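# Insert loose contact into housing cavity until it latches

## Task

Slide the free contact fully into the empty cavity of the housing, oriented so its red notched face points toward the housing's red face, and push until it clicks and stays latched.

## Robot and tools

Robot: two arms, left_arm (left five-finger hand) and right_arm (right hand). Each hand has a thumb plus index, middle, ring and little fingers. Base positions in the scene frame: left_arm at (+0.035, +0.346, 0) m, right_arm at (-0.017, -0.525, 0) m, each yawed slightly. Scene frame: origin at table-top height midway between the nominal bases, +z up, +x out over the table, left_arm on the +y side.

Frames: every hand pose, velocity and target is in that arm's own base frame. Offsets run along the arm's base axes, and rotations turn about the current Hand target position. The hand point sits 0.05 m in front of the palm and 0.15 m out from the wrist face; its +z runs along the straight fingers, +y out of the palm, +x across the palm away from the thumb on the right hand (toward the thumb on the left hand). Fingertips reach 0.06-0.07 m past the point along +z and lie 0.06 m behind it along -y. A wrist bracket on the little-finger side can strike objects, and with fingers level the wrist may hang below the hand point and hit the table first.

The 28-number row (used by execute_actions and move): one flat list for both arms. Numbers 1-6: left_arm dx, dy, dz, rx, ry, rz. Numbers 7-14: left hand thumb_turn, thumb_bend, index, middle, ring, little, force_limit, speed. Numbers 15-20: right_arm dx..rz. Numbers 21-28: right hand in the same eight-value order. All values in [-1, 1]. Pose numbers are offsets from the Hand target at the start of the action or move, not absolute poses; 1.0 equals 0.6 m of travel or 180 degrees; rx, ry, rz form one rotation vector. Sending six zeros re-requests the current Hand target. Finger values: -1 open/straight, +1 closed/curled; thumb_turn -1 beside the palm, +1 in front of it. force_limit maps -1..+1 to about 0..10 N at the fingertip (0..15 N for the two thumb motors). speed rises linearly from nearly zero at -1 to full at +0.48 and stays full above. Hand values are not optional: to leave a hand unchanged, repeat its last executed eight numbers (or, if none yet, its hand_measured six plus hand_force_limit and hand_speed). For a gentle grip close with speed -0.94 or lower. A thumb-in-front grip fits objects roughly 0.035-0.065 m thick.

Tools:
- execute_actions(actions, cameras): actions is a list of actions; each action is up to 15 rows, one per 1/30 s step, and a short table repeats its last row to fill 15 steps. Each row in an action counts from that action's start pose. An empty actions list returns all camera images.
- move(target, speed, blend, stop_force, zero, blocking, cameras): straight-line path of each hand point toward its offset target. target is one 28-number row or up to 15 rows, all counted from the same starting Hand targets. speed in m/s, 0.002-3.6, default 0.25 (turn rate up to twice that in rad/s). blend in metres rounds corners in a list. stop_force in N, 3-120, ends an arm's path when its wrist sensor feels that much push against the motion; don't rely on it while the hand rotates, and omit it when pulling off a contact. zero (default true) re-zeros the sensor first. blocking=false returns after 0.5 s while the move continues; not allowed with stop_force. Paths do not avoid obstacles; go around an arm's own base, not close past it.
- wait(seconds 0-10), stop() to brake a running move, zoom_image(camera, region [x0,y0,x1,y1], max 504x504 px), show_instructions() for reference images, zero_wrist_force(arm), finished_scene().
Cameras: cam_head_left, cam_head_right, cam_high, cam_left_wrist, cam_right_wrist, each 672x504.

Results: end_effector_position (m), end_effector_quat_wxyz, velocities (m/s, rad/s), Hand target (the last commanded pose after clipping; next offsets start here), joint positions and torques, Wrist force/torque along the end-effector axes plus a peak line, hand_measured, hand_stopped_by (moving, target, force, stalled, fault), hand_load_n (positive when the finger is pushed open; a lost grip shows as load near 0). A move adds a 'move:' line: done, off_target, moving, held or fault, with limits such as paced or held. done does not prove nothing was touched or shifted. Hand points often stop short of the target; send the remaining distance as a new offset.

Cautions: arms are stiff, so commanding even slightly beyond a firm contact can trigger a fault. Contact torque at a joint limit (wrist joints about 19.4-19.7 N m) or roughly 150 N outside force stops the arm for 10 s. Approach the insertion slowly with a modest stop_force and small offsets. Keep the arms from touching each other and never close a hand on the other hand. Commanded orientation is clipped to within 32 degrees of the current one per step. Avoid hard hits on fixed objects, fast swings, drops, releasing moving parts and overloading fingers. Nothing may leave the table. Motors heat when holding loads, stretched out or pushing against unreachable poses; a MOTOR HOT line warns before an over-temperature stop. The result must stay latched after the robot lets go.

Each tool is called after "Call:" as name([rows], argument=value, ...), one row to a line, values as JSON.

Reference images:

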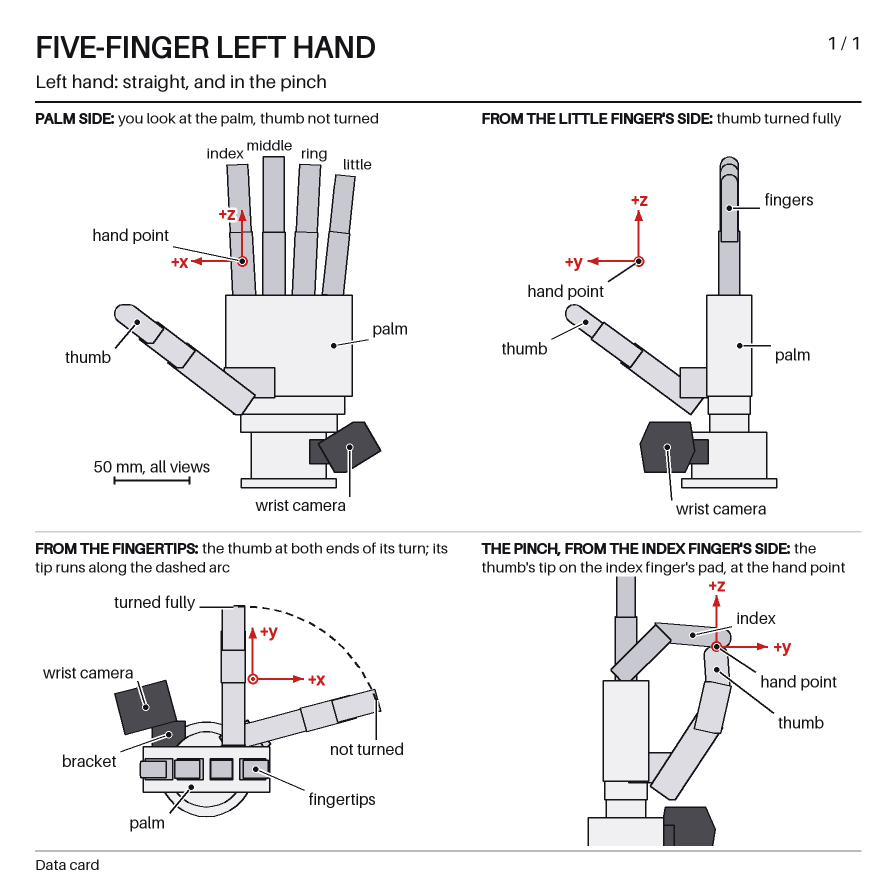

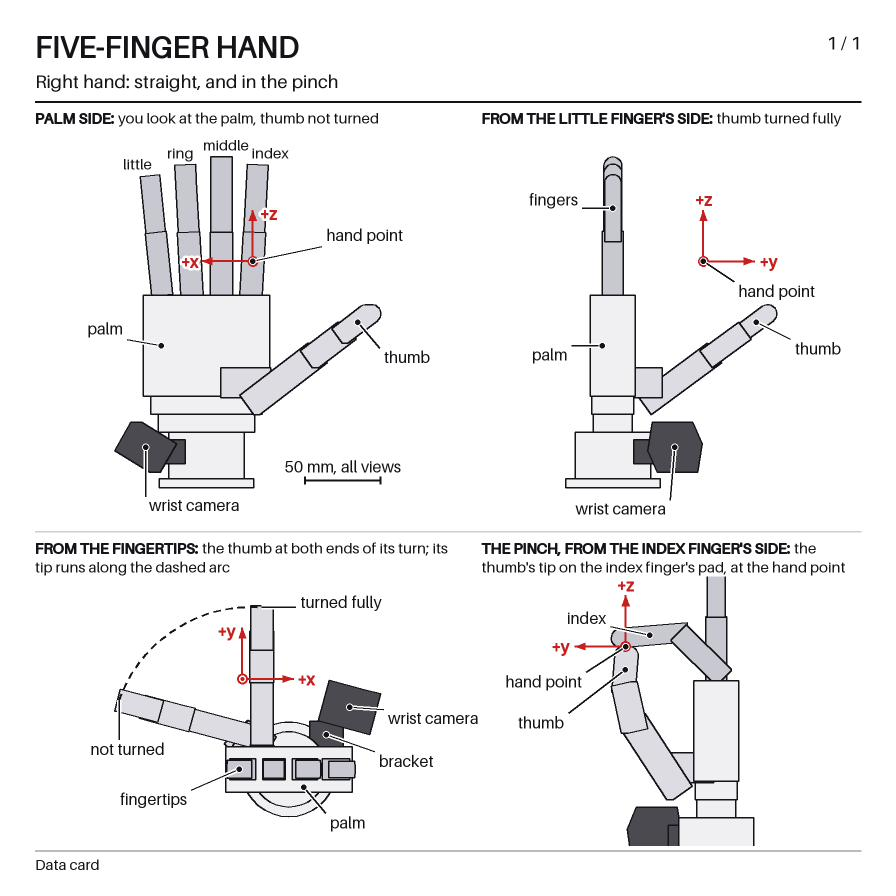

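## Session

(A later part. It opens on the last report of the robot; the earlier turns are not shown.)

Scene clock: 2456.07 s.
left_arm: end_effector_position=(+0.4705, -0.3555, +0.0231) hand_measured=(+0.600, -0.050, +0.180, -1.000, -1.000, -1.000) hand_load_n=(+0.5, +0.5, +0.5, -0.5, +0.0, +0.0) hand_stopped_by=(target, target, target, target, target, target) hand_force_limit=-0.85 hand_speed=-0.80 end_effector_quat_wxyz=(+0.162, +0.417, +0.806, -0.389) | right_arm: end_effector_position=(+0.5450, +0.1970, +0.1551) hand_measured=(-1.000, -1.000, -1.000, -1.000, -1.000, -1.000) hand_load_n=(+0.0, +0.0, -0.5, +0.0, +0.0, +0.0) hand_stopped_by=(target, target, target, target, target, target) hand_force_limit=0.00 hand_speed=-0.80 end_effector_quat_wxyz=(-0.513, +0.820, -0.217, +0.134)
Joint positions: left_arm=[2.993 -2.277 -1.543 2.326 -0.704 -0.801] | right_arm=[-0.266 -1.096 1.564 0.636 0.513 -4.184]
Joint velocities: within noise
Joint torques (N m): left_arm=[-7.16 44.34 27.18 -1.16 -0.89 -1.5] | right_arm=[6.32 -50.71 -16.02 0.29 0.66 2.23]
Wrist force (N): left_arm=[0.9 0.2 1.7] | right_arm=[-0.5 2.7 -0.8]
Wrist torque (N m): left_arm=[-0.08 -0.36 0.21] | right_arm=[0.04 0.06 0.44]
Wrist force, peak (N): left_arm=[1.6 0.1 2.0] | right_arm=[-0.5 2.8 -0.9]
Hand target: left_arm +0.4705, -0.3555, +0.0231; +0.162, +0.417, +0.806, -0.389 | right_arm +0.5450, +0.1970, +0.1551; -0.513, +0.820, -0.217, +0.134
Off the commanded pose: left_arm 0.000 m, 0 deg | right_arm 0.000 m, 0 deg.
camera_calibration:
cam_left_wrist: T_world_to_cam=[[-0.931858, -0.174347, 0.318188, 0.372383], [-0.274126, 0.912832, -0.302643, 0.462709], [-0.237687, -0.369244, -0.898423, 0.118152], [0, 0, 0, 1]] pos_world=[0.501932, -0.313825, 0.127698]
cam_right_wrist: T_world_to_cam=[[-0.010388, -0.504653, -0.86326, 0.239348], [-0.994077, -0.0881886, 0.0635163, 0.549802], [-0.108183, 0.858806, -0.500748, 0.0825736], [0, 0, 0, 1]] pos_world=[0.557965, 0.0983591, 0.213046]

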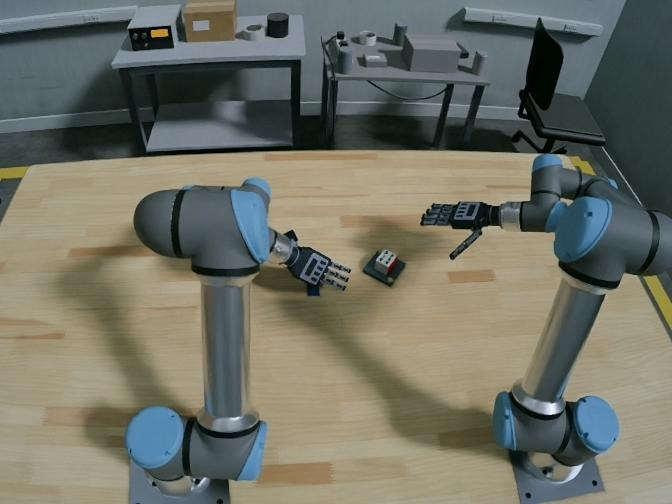

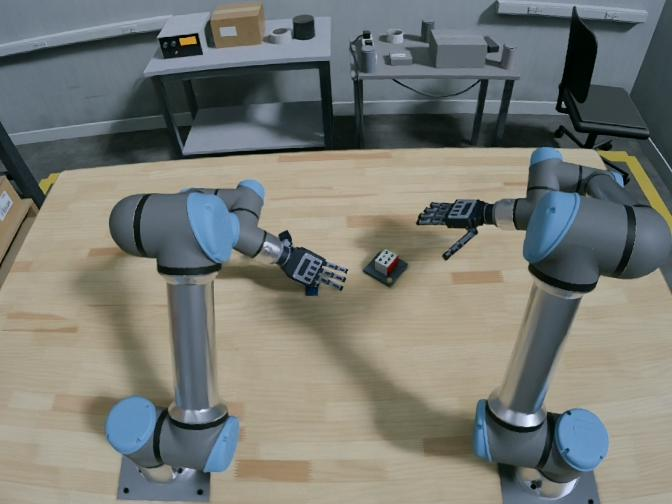

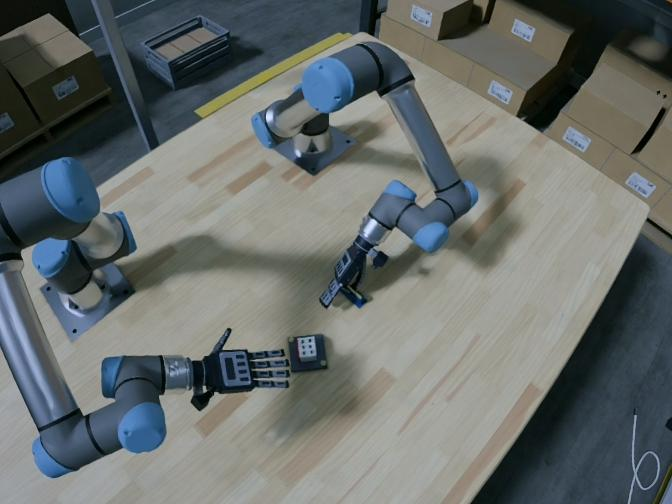

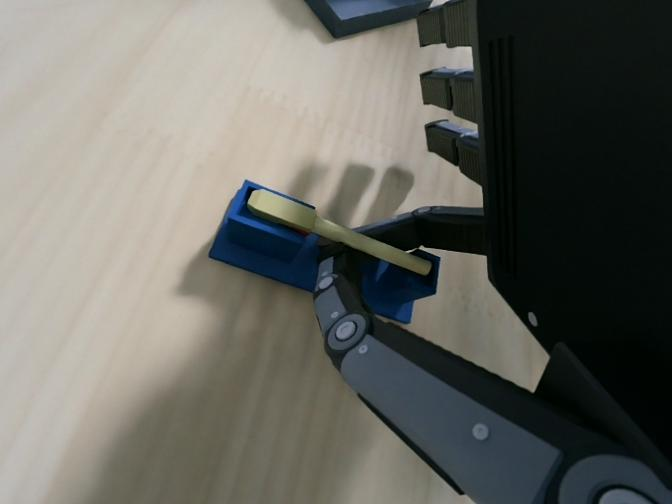

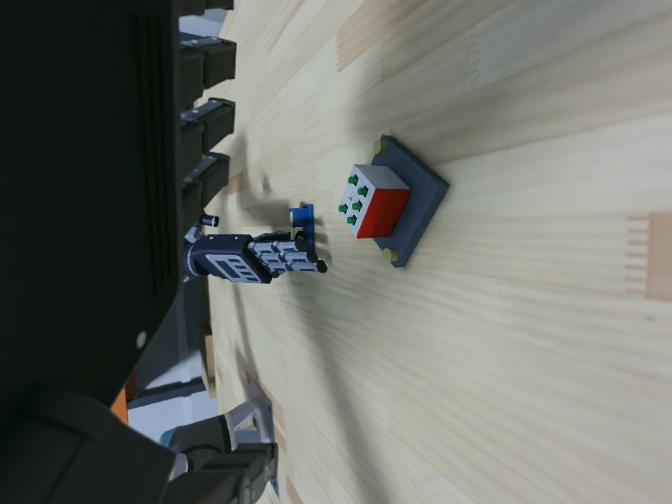

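Call:
execute_actions([
  [[0,0,0,0,0,0,0.6,-0.5,0.18,-1,-1,-1,-0.85,-0.8,0,0,0,0,0,0,-1,-1,-1,-1,-1,-1,0,-0.8]],
], cameras=["cam_left_wrist"])

Call:
zoom_image(camera="cam_left_wrist", region=[200, 150, 470, 360])

Scene clock: 2586.87 s.
left_arm: end_effector_position=(+0.4705, -0.3555, +0.0231) hand_measured=(+0.600, -0.500, +0.180, -1.000, -1.000, -1.000) hand_load_n=(+0.5, +0.0, +0.5, +0.0, +0.0, +0.0) hand_stopped_by=(target, target, target, target, target, target) hand_force_limit=-0.85 hand_speed=-0.80 end_effector_quat_wxyz=(+0.162, +0.417, +0.806, -0.389) | right_arm: end_effector_position=(+0.5450, +0.1970, +0.1551) hand_measured=(-1.000, -1.000, -1.000, -1.000, -1.000, -1.000) hand_load_n=(+0.0, +0.0, +0.0, +0.0, +0.0, +0.0) hand_stopped_by=(target, target, target, target, target, target) hand_force_limit=0.00 hand_speed=-0.80 end_effector_quat_wxyz=(-0.513, +0.820, -0.217, +0.134)
Joint positions: left_arm=[2.993 -2.277 -1.543 2.326 -0.704 -0.801] | right_arm=[-0.266 -1.096 1.564 0.636 0.513 -4.184]
Joint torques (N m): left_arm=[-7.05 44.28 27.54 -1.47 -0.74 -1.36] | right_arm=[6.99 -50.1 -15.37 0.4 0.54 2.13]
Wrist force (N): left_arm=[1.3 0.2 2.1] | right_arm=[-0.3 2.5 -0.6]
Wrist torque (N m): left_arm=[-0.09 -0.40 0.23] | right_arm=[-0.01 0.01 0.45]
Wrist force, peak (N): left_arm=[1.3 0.3 2.1] | right_arm=[-0.4 2.8 -0.6]
Hand target: left_arm +0.4705, -0.3555, +0.0231; +0.162, +0.417, +0.806, -0.389 | right_arm +0.5450, +0.1970, +0.1551; -0.513, +0.820, -0.217, +0.134
Off the commanded pose: left_arm 0.000 m, 0 deg | right_arm 0.000 m, 0 deg.
camera_calibration:
cam_left_wrist: T_world_to_cam=[[-0.931858, -0.174347, 0.318188, 0.372383], [-0.274126, 0.912832, -0.302643, 0.462709], [-0.237687, -0.369244, -0.898423, 0.118152], [0, 0, 0, 1]] pos_world=[0.501932, -0.313825, 0.127698]
Images, in order (width x height): cam_left_wrist 672x504.

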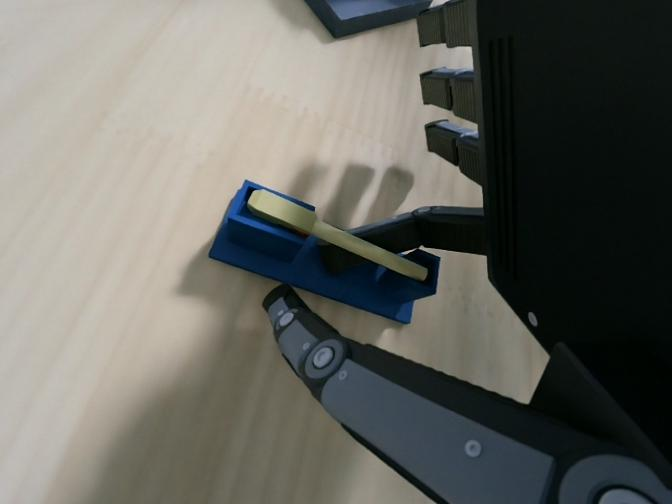

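Scaled by 1.867.

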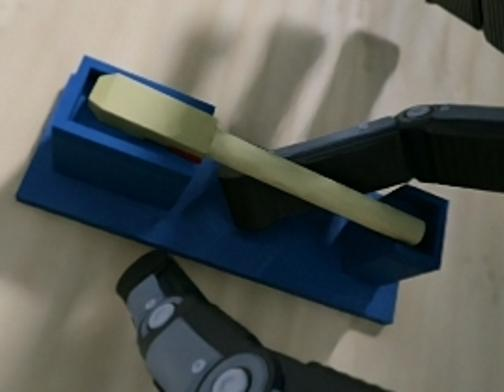

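Call:
move(target=[-0.00265,-0.03205,0.0383,0,0,0,0.6,-0.5,0.18,-1,-1,-1,-0.85,-0.8,0,0,0,0,0,0,-1,-1,-1,-1,-1,-1,0,-0.8], speed=0.06, cameras=["cam_left_wrist"])

Call:
zoom_image(camera="cam_left_wrist", region=[150, 150, 420, 360])

Scene clock: 2604.50 s.
left_arm: end_effector_position=(+0.4688, -0.3748, +0.0462) hand_measured=(+0.600, -0.500, +0.180, -1.000, -1.000, -1.000) hand_load_n=(+0.5, +0.0, +0.0, +0.0, -0.5, +0.0) hand_stopped_by=(target, target, target, target, target, target) hand_force_limit=-0.85 hand_speed=-0.80 end_effector_quat_wxyz=(+0.162, +0.417, +0.806, -0.389) end_effector_velocity=(+0.000, +0.001, -0.002) end_effector_angular_velocity=(+0.000, -0.001, -0.001) | right_arm: end_effector_position=(+0.5450, +0.1970, +0.1551) hand_measured=(-1.000, -1.000, -1.000, -1.000, -1.000, -1.000) hand_load_n=(+0.0, +0.0, +0.0, +0.0, +0.0, +0.0) hand_stopped_by=(target, target, target, target, target, target) hand_force_limit=0.00 hand_speed=-0.80 end_effector_quat_wxyz=(-0.513, +0.820, -0.217, +0.134)
Joint positions: left_arm=[2.954 -2.25 -1.505 2.307 -0.708 -0.861] | right_arm=[-0.266 -1.096 1.564 0.636 0.513 -4.184]
Joint velocities: left_arm=[0.002 -0.002 -0.003 0.002 0 0.005] | right_arm=[within noise]
Joint torques (N m): left_arm=[7.28 45.39 13.02 -0.81 0.19 1.63] | right_arm=[6.7 -49.99 -14.74 0.38 0.48 2.21]
Wrist force (N): left_arm=[2.5 0.0 1.8] | right_arm=[-0.5 2.5 -0.6]
Wrist torque (N m): left_arm=[-0.15 -0.38 0.38] | right_arm=[-0.01 0.05 0.43]
Wrist force, peak (N): left_arm=[2.9 1.2 1.2] | right_arm=[-0.4 2.8 -0.6]
Hand target: left_arm +0.4689, -0.3748, +0.0461; +0.162, +0.417, +0.806, -0.389 | right_arm +0.5450, +0.1970, +0.1551; -0.513, +0.820, -0.217, +0.134
Off the commanded pose: left_arm 0.000 m, 0 deg | right_arm 0.000 m, 0 deg.
move: done
camera_calibration:
cam_left_wrist: T_world_to_cam=[[-0.931853, -0.174276, 0.318242, 0.36019], [-0.274054, 0.912884, -0.302552, 0.486847], [-0.23779, -0.369149, -0.898435, 0.131483], [0, 0, 0, 1]] pos_world=[0.500332, -0.333125, 0.150798]
Images, in order (width x height): cam_left_wrist 672x504.

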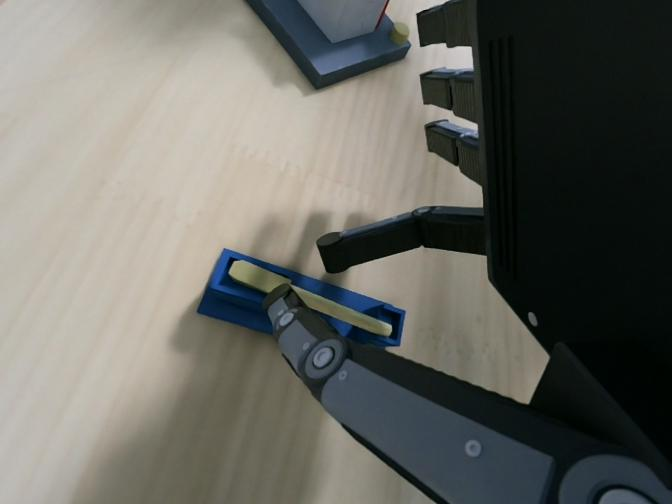

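Scaled by 1.867.

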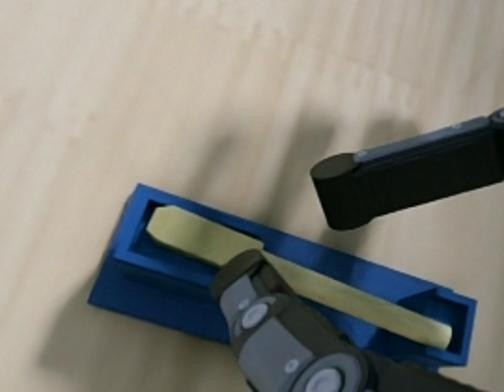

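Call:
execute_actions([
  [[0,0,0,0,0,0,0.6,-0.05,0.18,-1,-1,-1,-0.85,-0.8,0,0,0,0,0,0,-1,-1,-1,-1,-1,-1,0,-0.8]],
], cameras=["cam_left_wrist"])

Call:
zoom_image(camera="cam_left_wrist", region=[200, 170, 470, 380])

Scene clock: 2615.50 s.
left_arm: end_effector_position=(+0.4689, -0.3748, +0.0461) hand_measured=(+0.600, -0.050, +0.180, -1.000, -1.000, -1.000) hand_load_n=(+0.0, +0.0, +0.0, +0.0, +0.5, +0.0) hand_stopped_by=(target, target, target, target, target, target) hand_force_limit=-0.85 hand_speed=-0.80 end_effector_quat_wxyz=(+0.162, +0.417, +0.806, -0.389) | right_arm: end_effector_position=(+0.5450, +0.1970, +0.1551) hand_measured=(-1.000, -1.000, -1.000, -1.000, -1.000, -1.000) hand_load_n=(+0.0, +0.0, +0.0, +0.0, +0.0, +0.0) hand_stopped_by=(target, target, target, target, target, target) hand_force_limit=0.00 hand_speed=-0.80 end_effector_quat_wxyz=(-0.513, +0.820, -0.217, +0.134)
Joint positions: left_arm=[2.954 -2.25 -1.505 2.308 -0.708 -0.861] | right_arm=[-0.266 -1.096 1.564 0.636 0.513 -4.184]
Joint torques (N m): left_arm=[8.63 44.31 12.92 -1.01 3.72 -0.93] | right_arm=[6.15 -50.67 -15.89 0.32 0.59 2.11]
Wrist force (N): left_arm=[2.4 0.3 1.4] | right_arm=[-0.5 2.5 -0.7]
Wrist torque (N m): left_arm=[-0.08 -0.38 0.36] | right_arm=[0.00 0.05 0.44]
Wrist force, peak (N): left_arm=[2.8 0.6 1.6] | right_arm=[-0.4 2.9 -0.8]
Hand target: left_arm +0.4689, -0.3748, +0.0461; +0.162, +0.417, +0.806, -0.389 | right_arm +0.5450, +0.1970, +0.1551; -0.513, +0.820, -0.217, +0.134
Off the commanded pose: left_arm 0.000 m, 0 deg | right_arm 0.000 m, 0 deg.
camera_calibration:
cam_left_wrist: T_world_to_cam=[[-0.931858, -0.174347, 0.318188, 0.360227], [-0.274126, 0.912832, -0.302643, 0.486758], [-0.237687, -0.369244, -0.898423, 0.131346], [0, 0, 0, 1]] pos_world=[0.500332, -0.333025, 0.150698]
Images, in order (width x height): cam_left_wrist 672x504.

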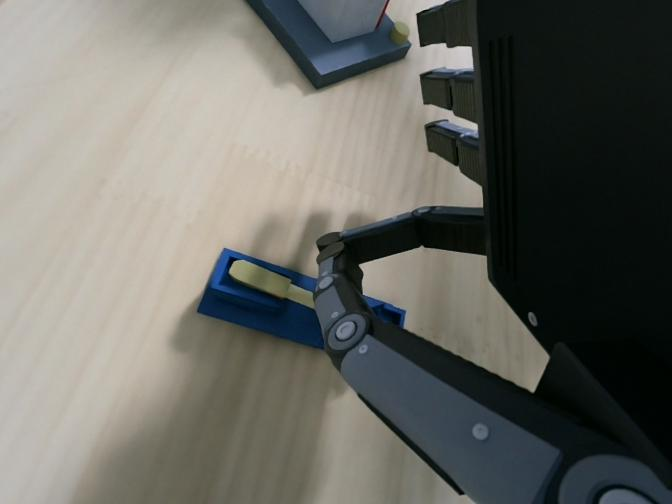

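Scaled by 1.867.

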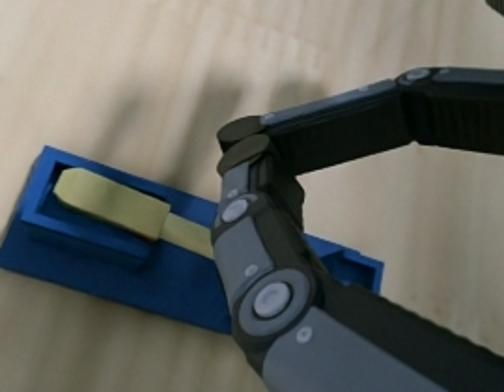

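Call:
execute_actions([
  [[0,0,0,0,0,0,0.6,0.3,0.18,-1,-1,-1,-0.85,-0.9,0,0,0,0,0,0,-1,-1,-1,-1,-1,-1,0,-0.8]],
], cameras=["cam_left_wrist"])

Call:
zoom_image(camera="cam_left_wrist", region=[250, 170, 450, 320])

Scene clock: 2632.80 s.
left_arm: end_effector_position=(+0.4689, -0.3748, +0.0461) hand_measured=(+0.600, +0.300, +0.180, -1.000, -1.000, -1.000) hand_load_n=(+0.5, +0.0, +0.0, +0.0, +0.0, +0.0) hand_stopped_by=(target, target, target, target, target, target) hand_force_limit=-0.85 hand_speed=-0.90 end_effector_quat_wxyz=(+0.162, +0.417, +0.806, -0.389) | right_arm: end_effector_position=(+0.5450, +0.1970, +0.1551) hand_measured=(-1.000, -1.000, -1.000, -1.000, -1.000, -1.000) hand_load_n=(+0.0, +0.0, +0.0, +0.0, +0.0, +0.0) hand_stopped_by=(target, target, target, target, target, target) hand_force_limit=0.00 hand_speed=-0.80 end_effector_quat_wxyz=(-0.513, +0.820, -0.217, +0.134)
Joint positions: left_arm=[2.954 -2.25 -1.505 2.308 -0.708 -0.861] | right_arm=[-0.266 -1.096 1.564 0.636 0.513 -4.184]
Joint torques (N m): left_arm=[8.63 45.13 13.35 -1.46 3.79 0.76] | right_arm=[6.65 -50.61 -15.53 0.26 0.48 2.19]
Wrist force (N): left_arm=[2.6 0.1 1.5] | right_arm=[-0.4 2.5 -0.7]
Wrist torque (N m): left_arm=[-0.13 -0.41 0.38] | right_arm=[0.00 0.04 0.44]
Wrist force, peak (N): left_arm=[2.9 0.3 1.6] | right_arm=[-0.4 2.9 -0.8]
Hand target: left_arm +0.4689, -0.3748, +0.0461; +0.162, +0.417, +0.806, -0.389 | right_arm +0.5450, +0.1970, +0.1551; -0.513, +0.820, -0.217, +0.134
Off the commanded pose: left_arm 0.000 m, 0 deg | right_arm 0.000 m, 0 deg.
camera_calibration:
cam_left_wrist: T_world_to_cam=[[-0.931858, -0.174347, 0.318188, 0.360227], [-0.274126, 0.912832, -0.302643, 0.486758], [-0.237687, -0.369244, -0.898423, 0.131346], [0, 0, 0, 1]] pos_world=[0.500332, -0.333025, 0.150698]
Images, in order (width x height): cam_left_wrist 672x504.

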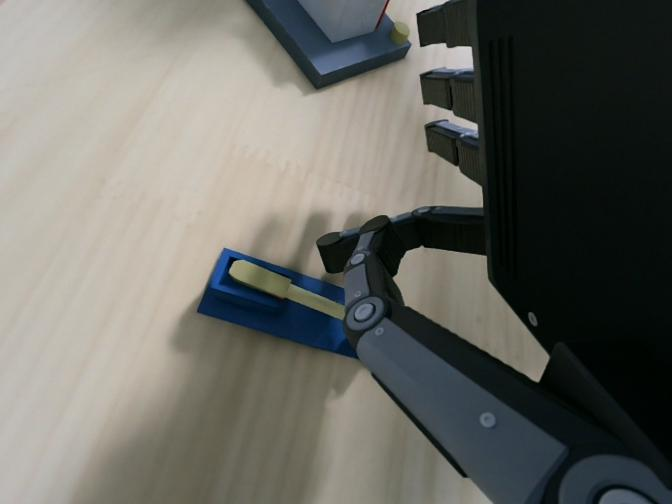

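Scaled by 2.520.

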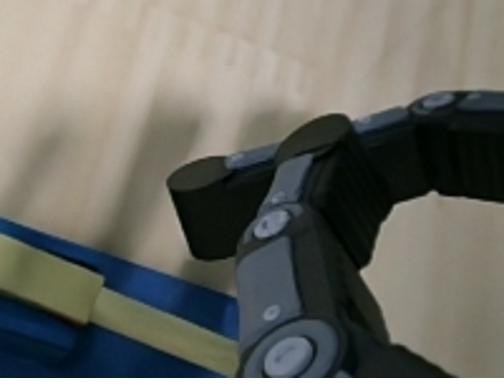

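Call:
execute_actions([
  [[0,0,0,0,0,0,0.6,0.0,0.18,-1,-1,-1,-0.85,-0.8,0,0,0,0,0,0,-1,-1,-1,-1,-1,-1,0,-0.8]],
  [[0,0,0,0,0,0,0.6,0.0,0.6,-1,-1,-1,-0.85,-0.9,0,0,0,0,0,0,-1,-1,-1,-1,-1,-1,0,-0.8]],
], cameras=["cam_left_wrist"])

Call:
zoom_image(camera="cam_left_wrist", region=[250, 170, 450, 320])

Scene clock: 2650.57 s.
left_arm: end_effector_position=(+0.4689, -0.3748, +0.0461) hand_measured=(+0.600, +0.000, +0.206, -1.000, -1.000, -1.000) hand_load_n=(+0.0, +0.0, +0.0, +0.0, +0.0, +0.0) hand_stopped_by=(target, target, force, target, target, target) hand_force_limit=-0.85 hand_speed=-0.90 end_effector_quat_wxyz=(+0.162, +0.417, +0.806, -0.389) | right_arm: end_effector_position=(+0.5450, +0.1970, +0.1551) hand_measured=(-1.000, -1.000, -1.000, -1.000, -1.000, -1.000) hand_load_n=(+0.0, +0.0, +0.0, +0.0, +0.0, -0.5) hand_stopped_by=(target, target, target, target, target, target) hand_force_limit=0.00 hand_speed=-0.80 end_effector_quat_wxyz=(-0.513, +0.820, -0.217, +0.134)
Joint positions: left_arm=[2.954 -2.25 -1.505 2.308 -0.708 -0.861] | right_arm=[-0.266 -1.096 1.564 0.636 0.513 -4.184]
Joint torques (N m): left_arm=[8.27 44.53 14.05 -1.83 3.66 1.65] | right_arm=[7.32 -50.23 -15.25 0.38 0.53 2.18]
Wrist force (N): left_arm=[2.5 0.4 1.4] | right_arm=[-0.4 2.6 -0.7]
Wrist torque (N m): left_arm=[-0.07 -0.39 0.36] | right_arm=[0.02 0.03 0.45]
Wrist force, peak (N): left_arm=[2.7 0.5 1.7] | right_arm=[-0.4 2.8 -0.9]
Hand target: left_arm +0.4689, -0.3748, +0.0461; +0.162, +0.417, +0.806, -0.389 | right_arm +0.5450, +0.1970, +0.1551; -0.513, +0.820, -0.217, +0.134
Off the commanded pose: left_arm 0.000 m, 0 deg | right_arm 0.000 m, 0 deg.
camera_calibration:
cam_left_wrist: T_world_to_cam=[[-0.931858, -0.174347, 0.318188, 0.360227], [-0.274126, 0.912832, -0.302643, 0.486758], [-0.237687, -0.369244, -0.898423, 0.131346], [0, 0, 0, 1]] pos_world=[0.500332, -0.333025, 0.150698]
Images, in order (width x height): cam_left_wrist 672x504.

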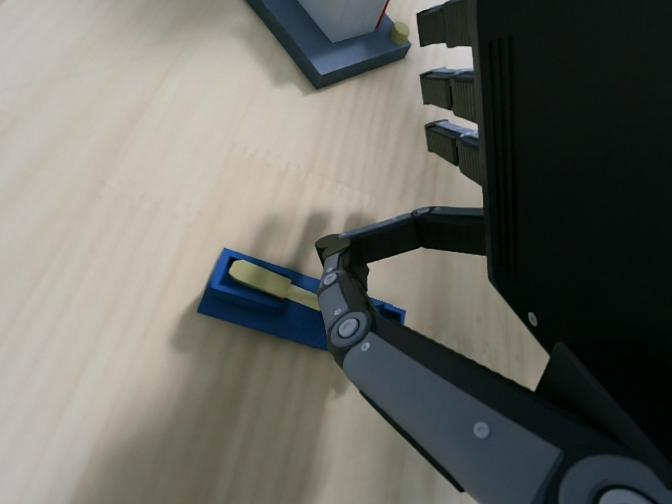

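Scaled by 2.520.

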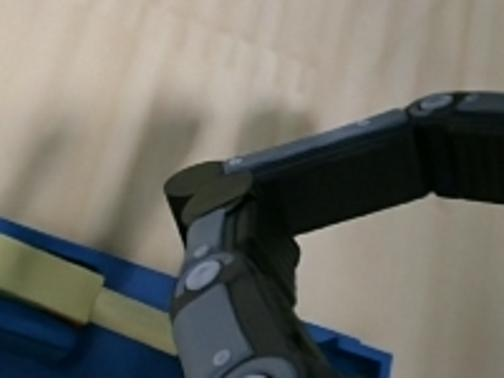

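Call:
execute_actions([
  [[0,0,0,0,0,0,0.6,0.0,0.62,-1,-1,-1,-0.6,-0.9,0,0,0,0,0,0,-1,-1,-1,-1,-1,-1,0,-0.8]],
], cameras=[])

Scene clock: 2662.07 s.
left_arm: end_effector_position=(+0.4689, -0.3748, +0.0461) hand_measured=(+0.600, +0.000, +0.224, -1.000, -1.000, -1.000) hand_load_n=(+0.0, +0.5, +5.5, +0.0, +0.0, +0.0) hand_stopped_by=(target, target, force, target, target, target) hand_force_limit=-0.60 hand_speed=-0.90 end_effector_quat_wxyz=(+0.162, +0.417, +0.806, -0.389) | right_arm: end_effector_position=(+0.5450, +0.1970, +0.1551) hand_measured=(-1.000, -1.000, -1.000, -1.000, -1.000, -1.000) hand_load_n=(+0.0, +0.0, +0.0, -0.5, +0.0, +0.0) hand_stopped_by=(target, target, target, target, target, target) hand_force_limit=0.00 hand_speed=-0.80 end_effector_quat_wxyz=(-0.513, +0.820, -0.217, +0.134)
Joint positions: left_arm=[2.954 -2.25 -1.505 2.308 -0.708 -0.861] | right_arm=[-0.266 -1.096 1.564 0.636 0.513 -4.184]
Joint torques (N m): left_arm=[7.55 44.5 13.93 -2.04 3.71 1.64] | right_arm=[6.77 -50.75 -16.02 0.34 0.43 2.17]
Wrist force (N): left_arm=[2.6 0.4 1.3] | right_arm=[-0.5 2.4 -0.7]
Wrist torque (N m): left_arm=[-0.06 -0.42 0.38] | right_arm=[-0.01 0.05 0.43]
Wrist force, peak (N): left_arm=[3.0 0.8 1.7] | right_arm=[-0.5 2.9 -0.7]
Hand target: left_arm +0.4689, -0.3748, +0.0461; +0.162, +0.417, +0.806, -0.389 | right_arm +0.5450, +0.1970, +0.1551; -0.513, +0.820, -0.217, +0.134
Off the commanded pose: left_arm 0.000 m, 0 deg | right_arm 0.000 m, 0 deg.
No camera images: "cameras" was empty.

Call:
execute_actions([
  [[0,0,0,0,0,0,0.6,0.0,0.04,-1,-1,-1,-0.85,-0.8,0,0,0,0,0,0,-1,-1,-1,-1,-1,-1,0,-0.8]],
], cameras=["cam_left_wrist", "cam_right_wrist"])

Call:
zoom_image(camera="cam_left_wrist", region=[180, 220, 300, 310])

Call:
zoom_image(camera="cam_left_wrist", region=[290, 220, 410, 360])

Call:
zoom_image(camera="cam_right_wrist", region=[260, 180, 350, 260])

Scene clock: 2726.50 s.
left_arm: end_effector_position=(+0.4689, -0.3748, +0.0461) hand_measured=(+0.600, +0.000, +0.040, -1.000, -1.000, -1.000) hand_load_n=(+0.0, +0.0, +0.0, +0.0, +0.0, +0.0) hand_stopped_by=(target, target, target, target, target, target) hand_force_limit=-0.85 hand_speed=-0.80 end_effector_quat_wxyz=(+0.162, +0.417, +0.806, -0.389) | right_arm: end_effector_position=(+0.5450, +0.1970, +0.1551) hand_measured=(-1.000, -1.000, -1.000, -1.000, -1.000, -1.000) hand_load_n=(+0.0, +0.0, +0.0, +0.0, +0.0, +0.0) hand_stopped_by=(target, target, target, target, target, target) hand_force_limit=0.00 hand_speed=-0.80 end_effector_quat_wxyz=(-0.513, +0.820, -0.217, +0.134)
Joint positions: left_arm=[2.954 -2.25 -1.505 2.308 -0.708 -0.861] | right_arm=[-0.266 -1.096 1.564 0.636 0.513 -4.184]
Joint torques (N m): left_arm=[7.52 44.78 14.32 -2.3 3.72 1.58] | right_arm=[6.63 -50.17 -15.91 0.3 0.63 2.16]
Wrist force (N): left_arm=[2.4 0.4 1.4] | right_arm=[-0.4 2.7 -0.7]
Wrist torque (N m): left_arm=[-0.07 -0.38 0.37] | right_arm=[0.04 0.04 0.45]
Wrist force, peak (N): left_arm=[2.8 0.5 1.5] | right_arm=[-0.7 2.8 -0.5]
Hand target: left_arm +0.4689, -0.3748, +0.0461; +0.162, +0.417, +0.806, -0.389 | right_arm +0.5450, +0.1970, +0.1551; -0.513, +0.820, -0.217, +0.134
Off the commanded pose: left_arm 0.000 m, 0 deg | right_arm 0.000 m, 0 deg.
camera_calibration:
cam_left_wrist: T_world_to_cam=[[-0.931858, -0.174347, 0.318188, 0.360227], [-0.274126, 0.912832, -0.302643, 0.486758], [-0.237687, -0.369244, -0.898423, 0.131346], [0, 0, 0, 1]] pos_world=[0.500332, -0.333025, 0.150698]
cam_right_wrist: T_world_to_cam=[[-0.010388, -0.504653, -0.86326, 0.239348], [-0.994077, -0.0881886, 0.0635163, 0.549802], [-0.108183, 0.858806, -0.500748, 0.0825736], [0, 0, 0, 1]] pos_world=[0.557965, 0.0983591, 0.213046]
Images, in order (width x height): cam_left_wrist 672x504, cam_right_wrist 672x504.

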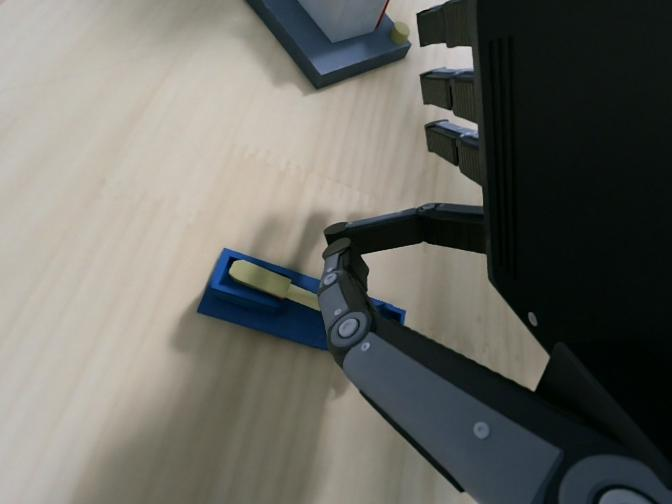

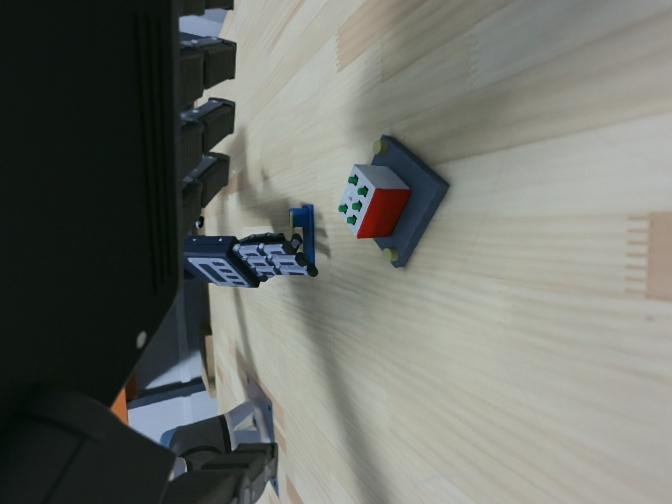

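Scaled by 4.200.

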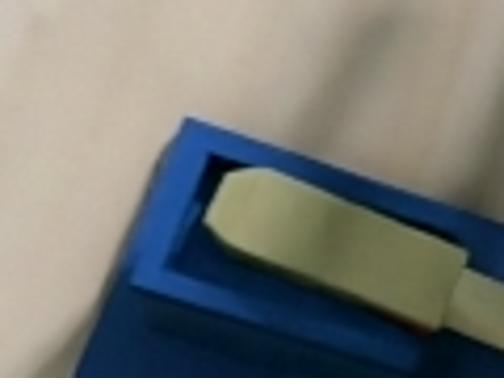

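Scaled by 3.600.

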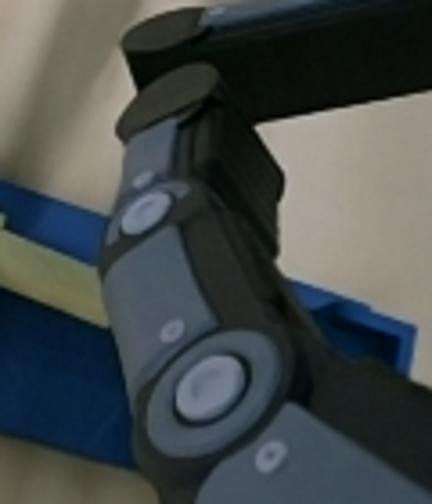

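Scaled by 5.600.

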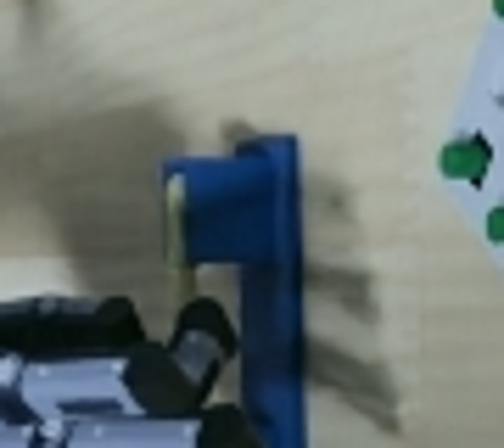

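Call:
move([
  [0.00133,0.00517,0.00033,0,0,0,0.6,0.0,0.04,-1,-1,-1,-0.85,-0.8,0,0,0,0,0,0,-1,-1,-1,-1,-1,-1,0,-0.8],
  [0.00283,0.02333,-0.0215,0,0,0,0.6,0.0,0.04,-1,-1,-1,-0.85,-0.8,0,0,0,0,0,0,-1,-1,-1,-1,-1,-1,0,-0.8],
], speed=0.05, blend=0.001, cameras=["cam_left_wrist", "cam_right_wrist"])

Call:
zoom_image(camera="cam_left_wrist", region=[220, 190, 420, 340])

Call:
zoom_image(camera="cam_right_wrist", region=[260, 180, 350, 260])

Scene clock: 2797.83 s.
left_arm: end_effector_position=(+0.4706, -0.3607, +0.0330) hand_measured=(+0.600, +0.002, +0.040, -1.000, -1.000, -1.000) hand_load_n=(-4.5, -8.5, +0.0, +0.0, +0.0, +0.0) hand_stopped_by=(target, target, target, target, target, target) hand_force_limit=-0.85 hand_speed=-0.80 end_effector_quat_wxyz=(+0.162, +0.417, +0.806, -0.389) end_effector_velocity=(+0.000, -0.001, +0.001) end_effector_angular_velocity=(+0.000, +0.001, +0.002) | right_arm: end_effector_position=(+0.5450, +0.1970, +0.1551) hand_measured=(-1.000, -1.000, -1.000, -1.000, -1.000, -1.000) hand_load_n=(+0.0, +0.0, +0.0, -0.5, +0.0, +0.0) hand_stopped_by=(target, target, target, target, target, target) hand_force_limit=0.00 hand_speed=-0.80 end_effector_quat_wxyz=(-0.513, +0.820, -0.217, +0.134)
Joint positions: left_arm=[2.983 -2.265 -1.53 2.313 -0.705 -0.817] | right_arm=[-0.266 -1.096 1.564 0.636 0.513 -4.184]
Joint velocities: left_arm=[-0.003 0.002 0.003 0 0 -0.008] | right_arm=[within noise]
Joint torques (N m): left_arm=[-6.82 53.01 26.25 -3.63 0.14 -1.59] | right_arm=[6.62 -50.96 -15.83 0.24 0.54 2.14]
Wrist force (N): left_arm=[-3.3 -5.7 -5.8] | right_arm=[-0.5 2.6 -0.6]
Wrist torque (N m): left_arm=[-0.17 -0.35 0.26] | right_arm=[0.01 0.05 0.44]
Wrist force, peak (N): left_arm=[-4.3 -6.2 -6.1] | right_arm=[-0.5 2.9 -0.7]
Hand target: left_arm +0.4706, -0.3608, +0.0332; +0.162, +0.417, +0.806, -0.389 | right_arm +0.5450, +0.1970, +0.1551; -0.513, +0.820, -0.217, +0.134
Off the commanded pose: left_arm 0.000 m, 0 deg | right_arm 0.000 m, 0 deg.
move: done
camera_calibration:
cam_left_wrist: T_world_to_cam=[[-0.931851, -0.174293, 0.318238, 0.368412], [-0.274147, 0.912759, -0.302845, 0.470433], [-0.237691, -0.36945, -0.898337, 0.125201], [0, 0, 0, 1]] pos_world=[0.502032, -0.318925, 0.137698]
cam_right_wrist: T_world_to_cam=[[-0.010388, -0.504653, -0.86326, 0.239348], [-0.994077, -0.0881886, 0.0635163, 0.549802], [-0.108183, 0.858806, -0.500748, 0.0825736], [0, 0, 0, 1]] pos_world=[0.557965, 0.0983591, 0.213046]
Images, in order (width x height): cam_left_wrist 672x504, cam_right_wrist 672x504.

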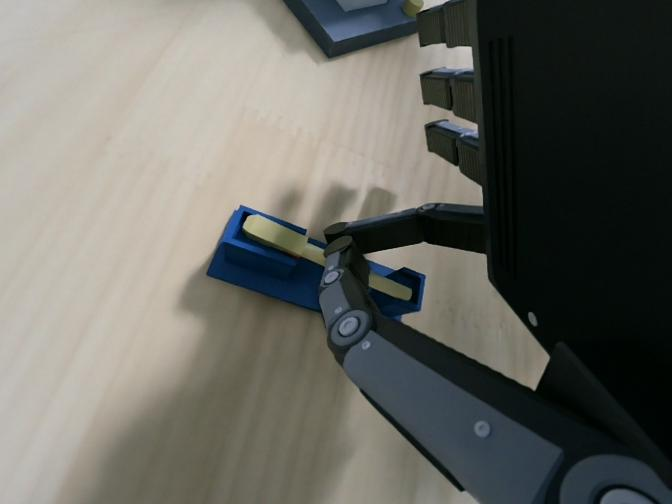

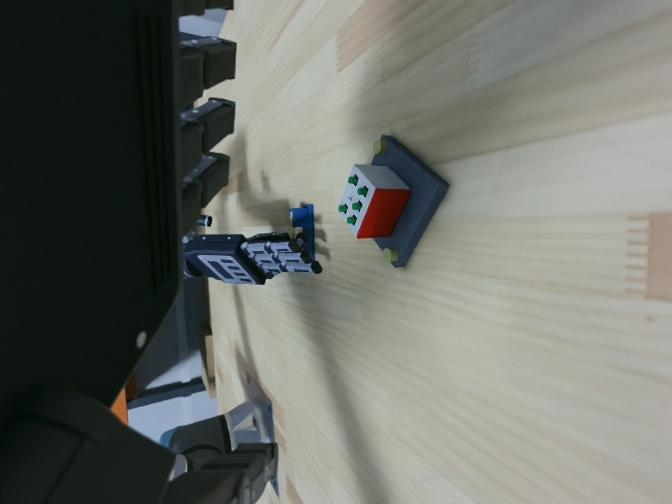

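Scaled by 2.520.

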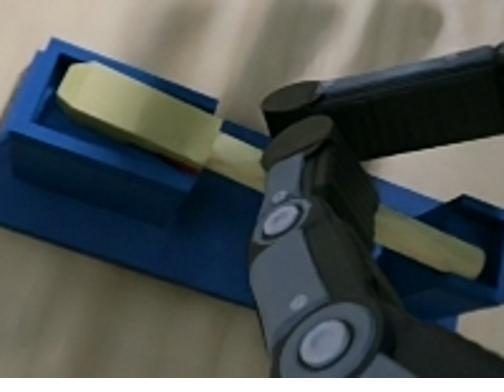

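Scaled by 5.600.

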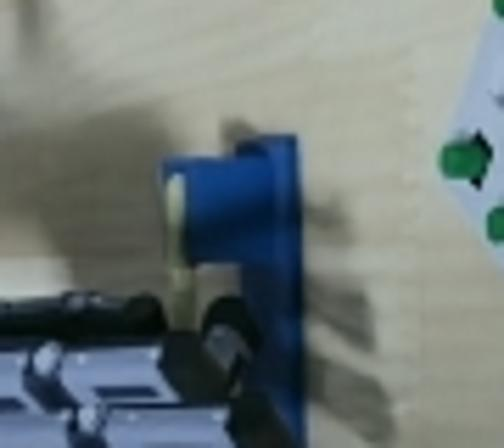

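Call:
move([
  [-0.0015,-0.01817,0.02167,0,0,0,0.6,0.0,0.04,-1,-1,-1,-0.85,-0.8,0,0,0,0,0,0,-1,-1,-1,-1,-1,-1,0,-0.8],
  [-0.0015,-0.01367,0.0255,0,0,0,0.6,0.0,0.04,-1,-1,-1,-0.85,-0.8,0,0,0,0,0,0,-1,-1,-1,-1,-1,-1,0,-0.8],
  [-0.0015,-0.01367,0.0255,0,0,0,0.6,0.0,0.0,-1,-1,-1,-0.85,-0.8,0,0,0,0,0,0,-1,-1,-1,-1,-1,-1,0,-0.8],
], speed=0.05, cameras=["cam_left_wrist"])

Call:
zoom_image(camera="cam_left_wrist", region=[180, 200, 420, 370])

Scene clock: 2833.80 s.
left_arm: end_effector_position=(+0.4697, -0.3690, +0.0485) hand_measured=(+0.600, +0.000, +0.000, -1.000, -1.000, -1.000) hand_load_n=(+0.0, +0.0, +0.0, +0.0, +0.0, +0.0) hand_stopped_by=(target, target, target, target, target, target) hand_force_limit=-0.85 hand_speed=-0.80 end_effector_quat_wxyz=(+0.162, +0.417, +0.806, -0.389) | right_arm: end_effector_position=(+0.5450, +0.1970, +0.1551) hand_measured=(-1.000, -1.000, -1.000, -1.000, -1.000, -1.000) hand_load_n=(+0.0, +0.0, +0.0, +0.0, +0.0, +0.0) hand_stopped_by=(target, target, target, target, target, target) hand_force_limit=0.00 hand_speed=-0.80 end_effector_quat_wxyz=(-0.513, +0.820, -0.217, +0.134)
Joint positions: left_arm=[2.966 -2.245 -1.51 2.294 -0.707 -0.843] | right_arm=[-0.266 -1.096 1.564 0.636 0.513 -4.184]
Joint torques (N m): left_arm=[-7.79 44.45 29.23 -0.88 4.13 -1.29] | right_arm=[6.28 -50.62 -16.22 0.35 0.56 2.22]
Wrist force (N): left_arm=[2.3 0.5 1.3] | right_arm=[-0.3 2.8 -0.6]
Wrist torque (N m): left_arm=[-0.06 -0.37 0.35] | right_arm=[0.03 0.02 0.46]
Wrist force, peak (N): left_arm=[-2.9 -5.4 -5.3] | right_arm=[-0.7 2.8 -0.7]
Hand target: left_arm +0.4697, -0.3690, +0.0485; +0.162, +0.417, +0.806, -0.389 | right_arm +0.5450, +0.1970, +0.1551; -0.513, +0.820, -0.217, +0.134
Off the commanded pose: left_arm 0.000 m, 0 deg | right_arm 0.000 m, 0 deg.
move: done
camera_calibration:
cam_left_wrist: T_world_to_cam=[[-0.931854, -0.17434, 0.318204, 0.361217], [-0.274148, 0.912798, -0.302725, 0.482421], [-0.237679, -0.369331, -0.89839, 0.135796], [0, 0, 0, 1]] pos_world=[0.501132, -0.327225, 0.153098]
Images, in order (width x height): cam_left_wrist 672x504.

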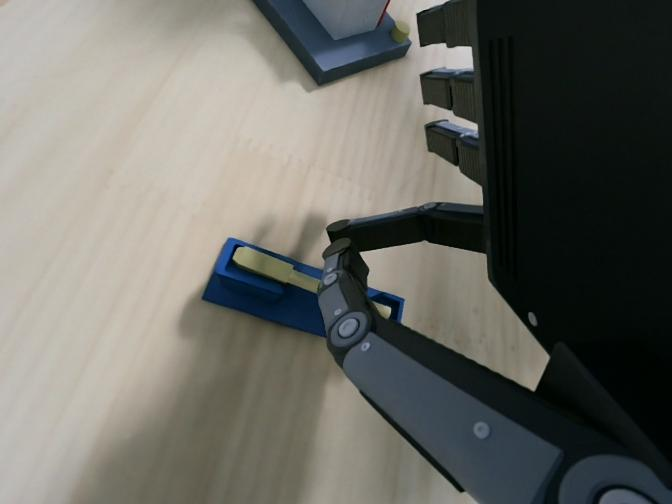

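Scaled by 2.100.

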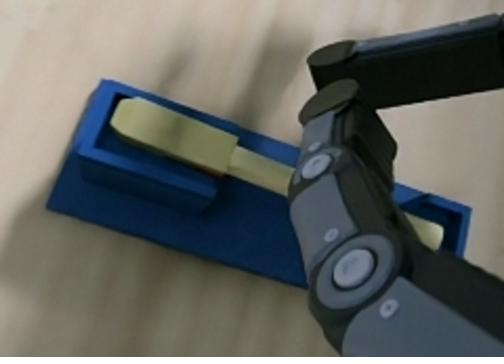

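Call:
wait(seconds=0.1, cameras=["cam_left_wrist", "cam_right_wrist"])

Call:
zoom_image(camera="cam_right_wrist", region=[260, 180, 350, 260])

Call:
zoom_image(camera="cam_left_wrist", region=[190, 220, 310, 310])

Call:
zoom_image(camera="cam_left_wrist", region=[290, 210, 410, 340])

Scene clock: 2864.40 s.
left_arm: end_effector_position=(+0.4697, -0.3690, +0.0485) hand_measured=(+0.600, +0.000, +0.000, -1.000, -1.000, -1.000) hand_load_n=(+0.0, +0.0, +0.0, -0.5, +0.0, +0.0) hand_stopped_by=(target, target, target, target, target, target) hand_force_limit=-0.85 hand_speed=-0.80 end_effector_quat_wxyz=(+0.162, +0.417, +0.806, -0.389) | right_arm: end_effector_position=(+0.5450, +0.1970, +0.1551) hand_measured=(-1.000, -1.000, -1.000, -1.000, -1.000, -1.000) hand_load_n=(+0.0, +0.0, +0.0, -0.5, +0.0, +0.0) hand_stopped_by=(target, target, target, target, target, target) hand_force_limit=0.00 hand_speed=-0.80 end_effector_quat_wxyz=(-0.513, +0.820, -0.217, +0.134)
Joint positions: left_arm=[2.966 -2.245 -1.51 2.294 -0.707 -0.843] | right_arm=[-0.266 -1.096 1.564 0.636 0.513 -4.184]
Joint torques (N m): left_arm=[-7.53 44.06 29.11 -1.03 4.01 -0.6] | right_arm=[6.64 -50.73 -16.1 0.24 0.47 2.11]
Wrist force (N): left_arm=[2.5 0.2 1.3] | right_arm=[-0.6 2.7 -0.6]
Wrist torque (N m): left_arm=[-0.11 -0.39 0.38] | right_arm=[0.03 0.07 0.44]
Wrist force, peak (N): left_arm=[2.9 0.4 1.4] | right_arm=[-0.5 2.8 -0.6]
Hand target: left_arm +0.4697, -0.3690, +0.0485; +0.162, +0.417, +0.806, -0.389 | right_arm +0.5450, +0.1970, +0.1551; -0.513, +0.820, -0.217, +0.134
Off the commanded pose: left_arm 0.000 m, 0 deg | right_arm 0.000 m, 0 deg.
wait: 0.10 s; at rest from the start
camera_calibration:
cam_left_wrist: T_world_to_cam=[[-0.931858, -0.174347, 0.318188, 0.36122], [-0.274126, 0.912832, -0.302643, 0.482409], [-0.237687, -0.369244, -0.898423, 0.135834], [0, 0, 0, 1]] pos_world=[0.501132, -0.327225, 0.153098]
cam_right_wrist: T_world_to_cam=[[-0.010388, -0.504653, -0.86326, 0.239348], [-0.994077, -0.0881886, 0.0635163, 0.549802], [-0.108183, 0.858806, -0.500748, 0.0825736], [0, 0, 0, 1]] pos_world=[0.557965, 0.0983591, 0.213046]
Images, in order (width x height): cam_left_wrist 672x504, cam_right_wrist 672x504.

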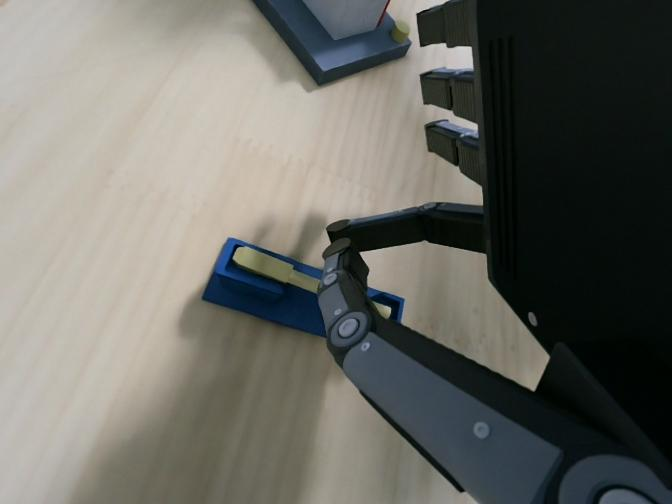

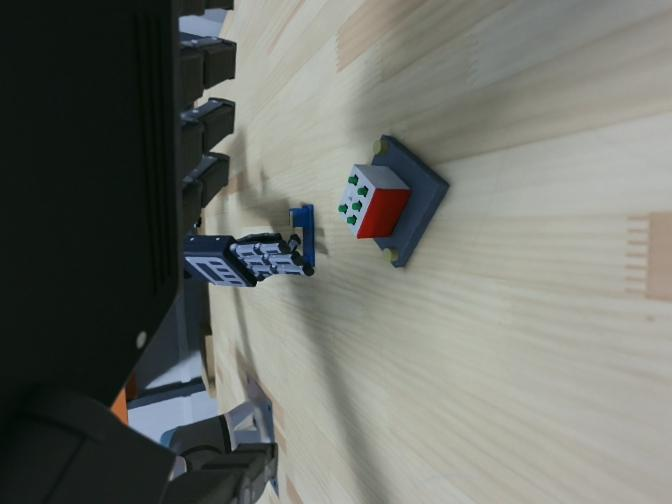

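Scaled by 5.600.

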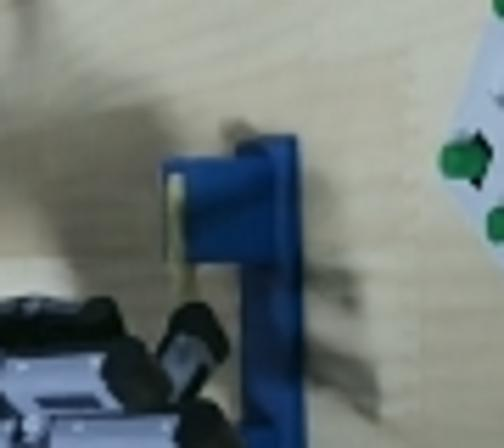

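Scaled by 4.200.

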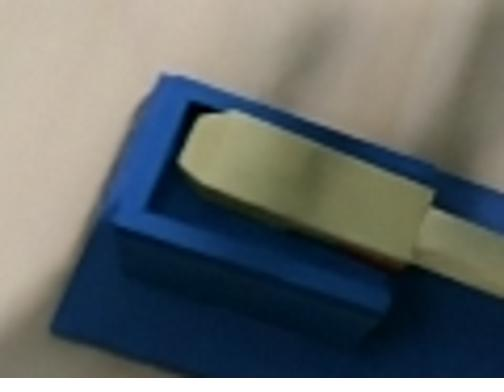

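Scaled by 3.877.

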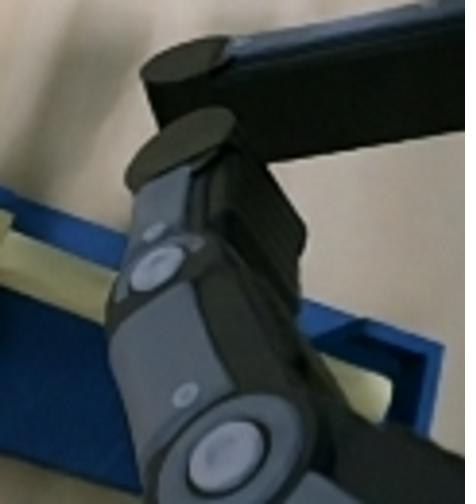

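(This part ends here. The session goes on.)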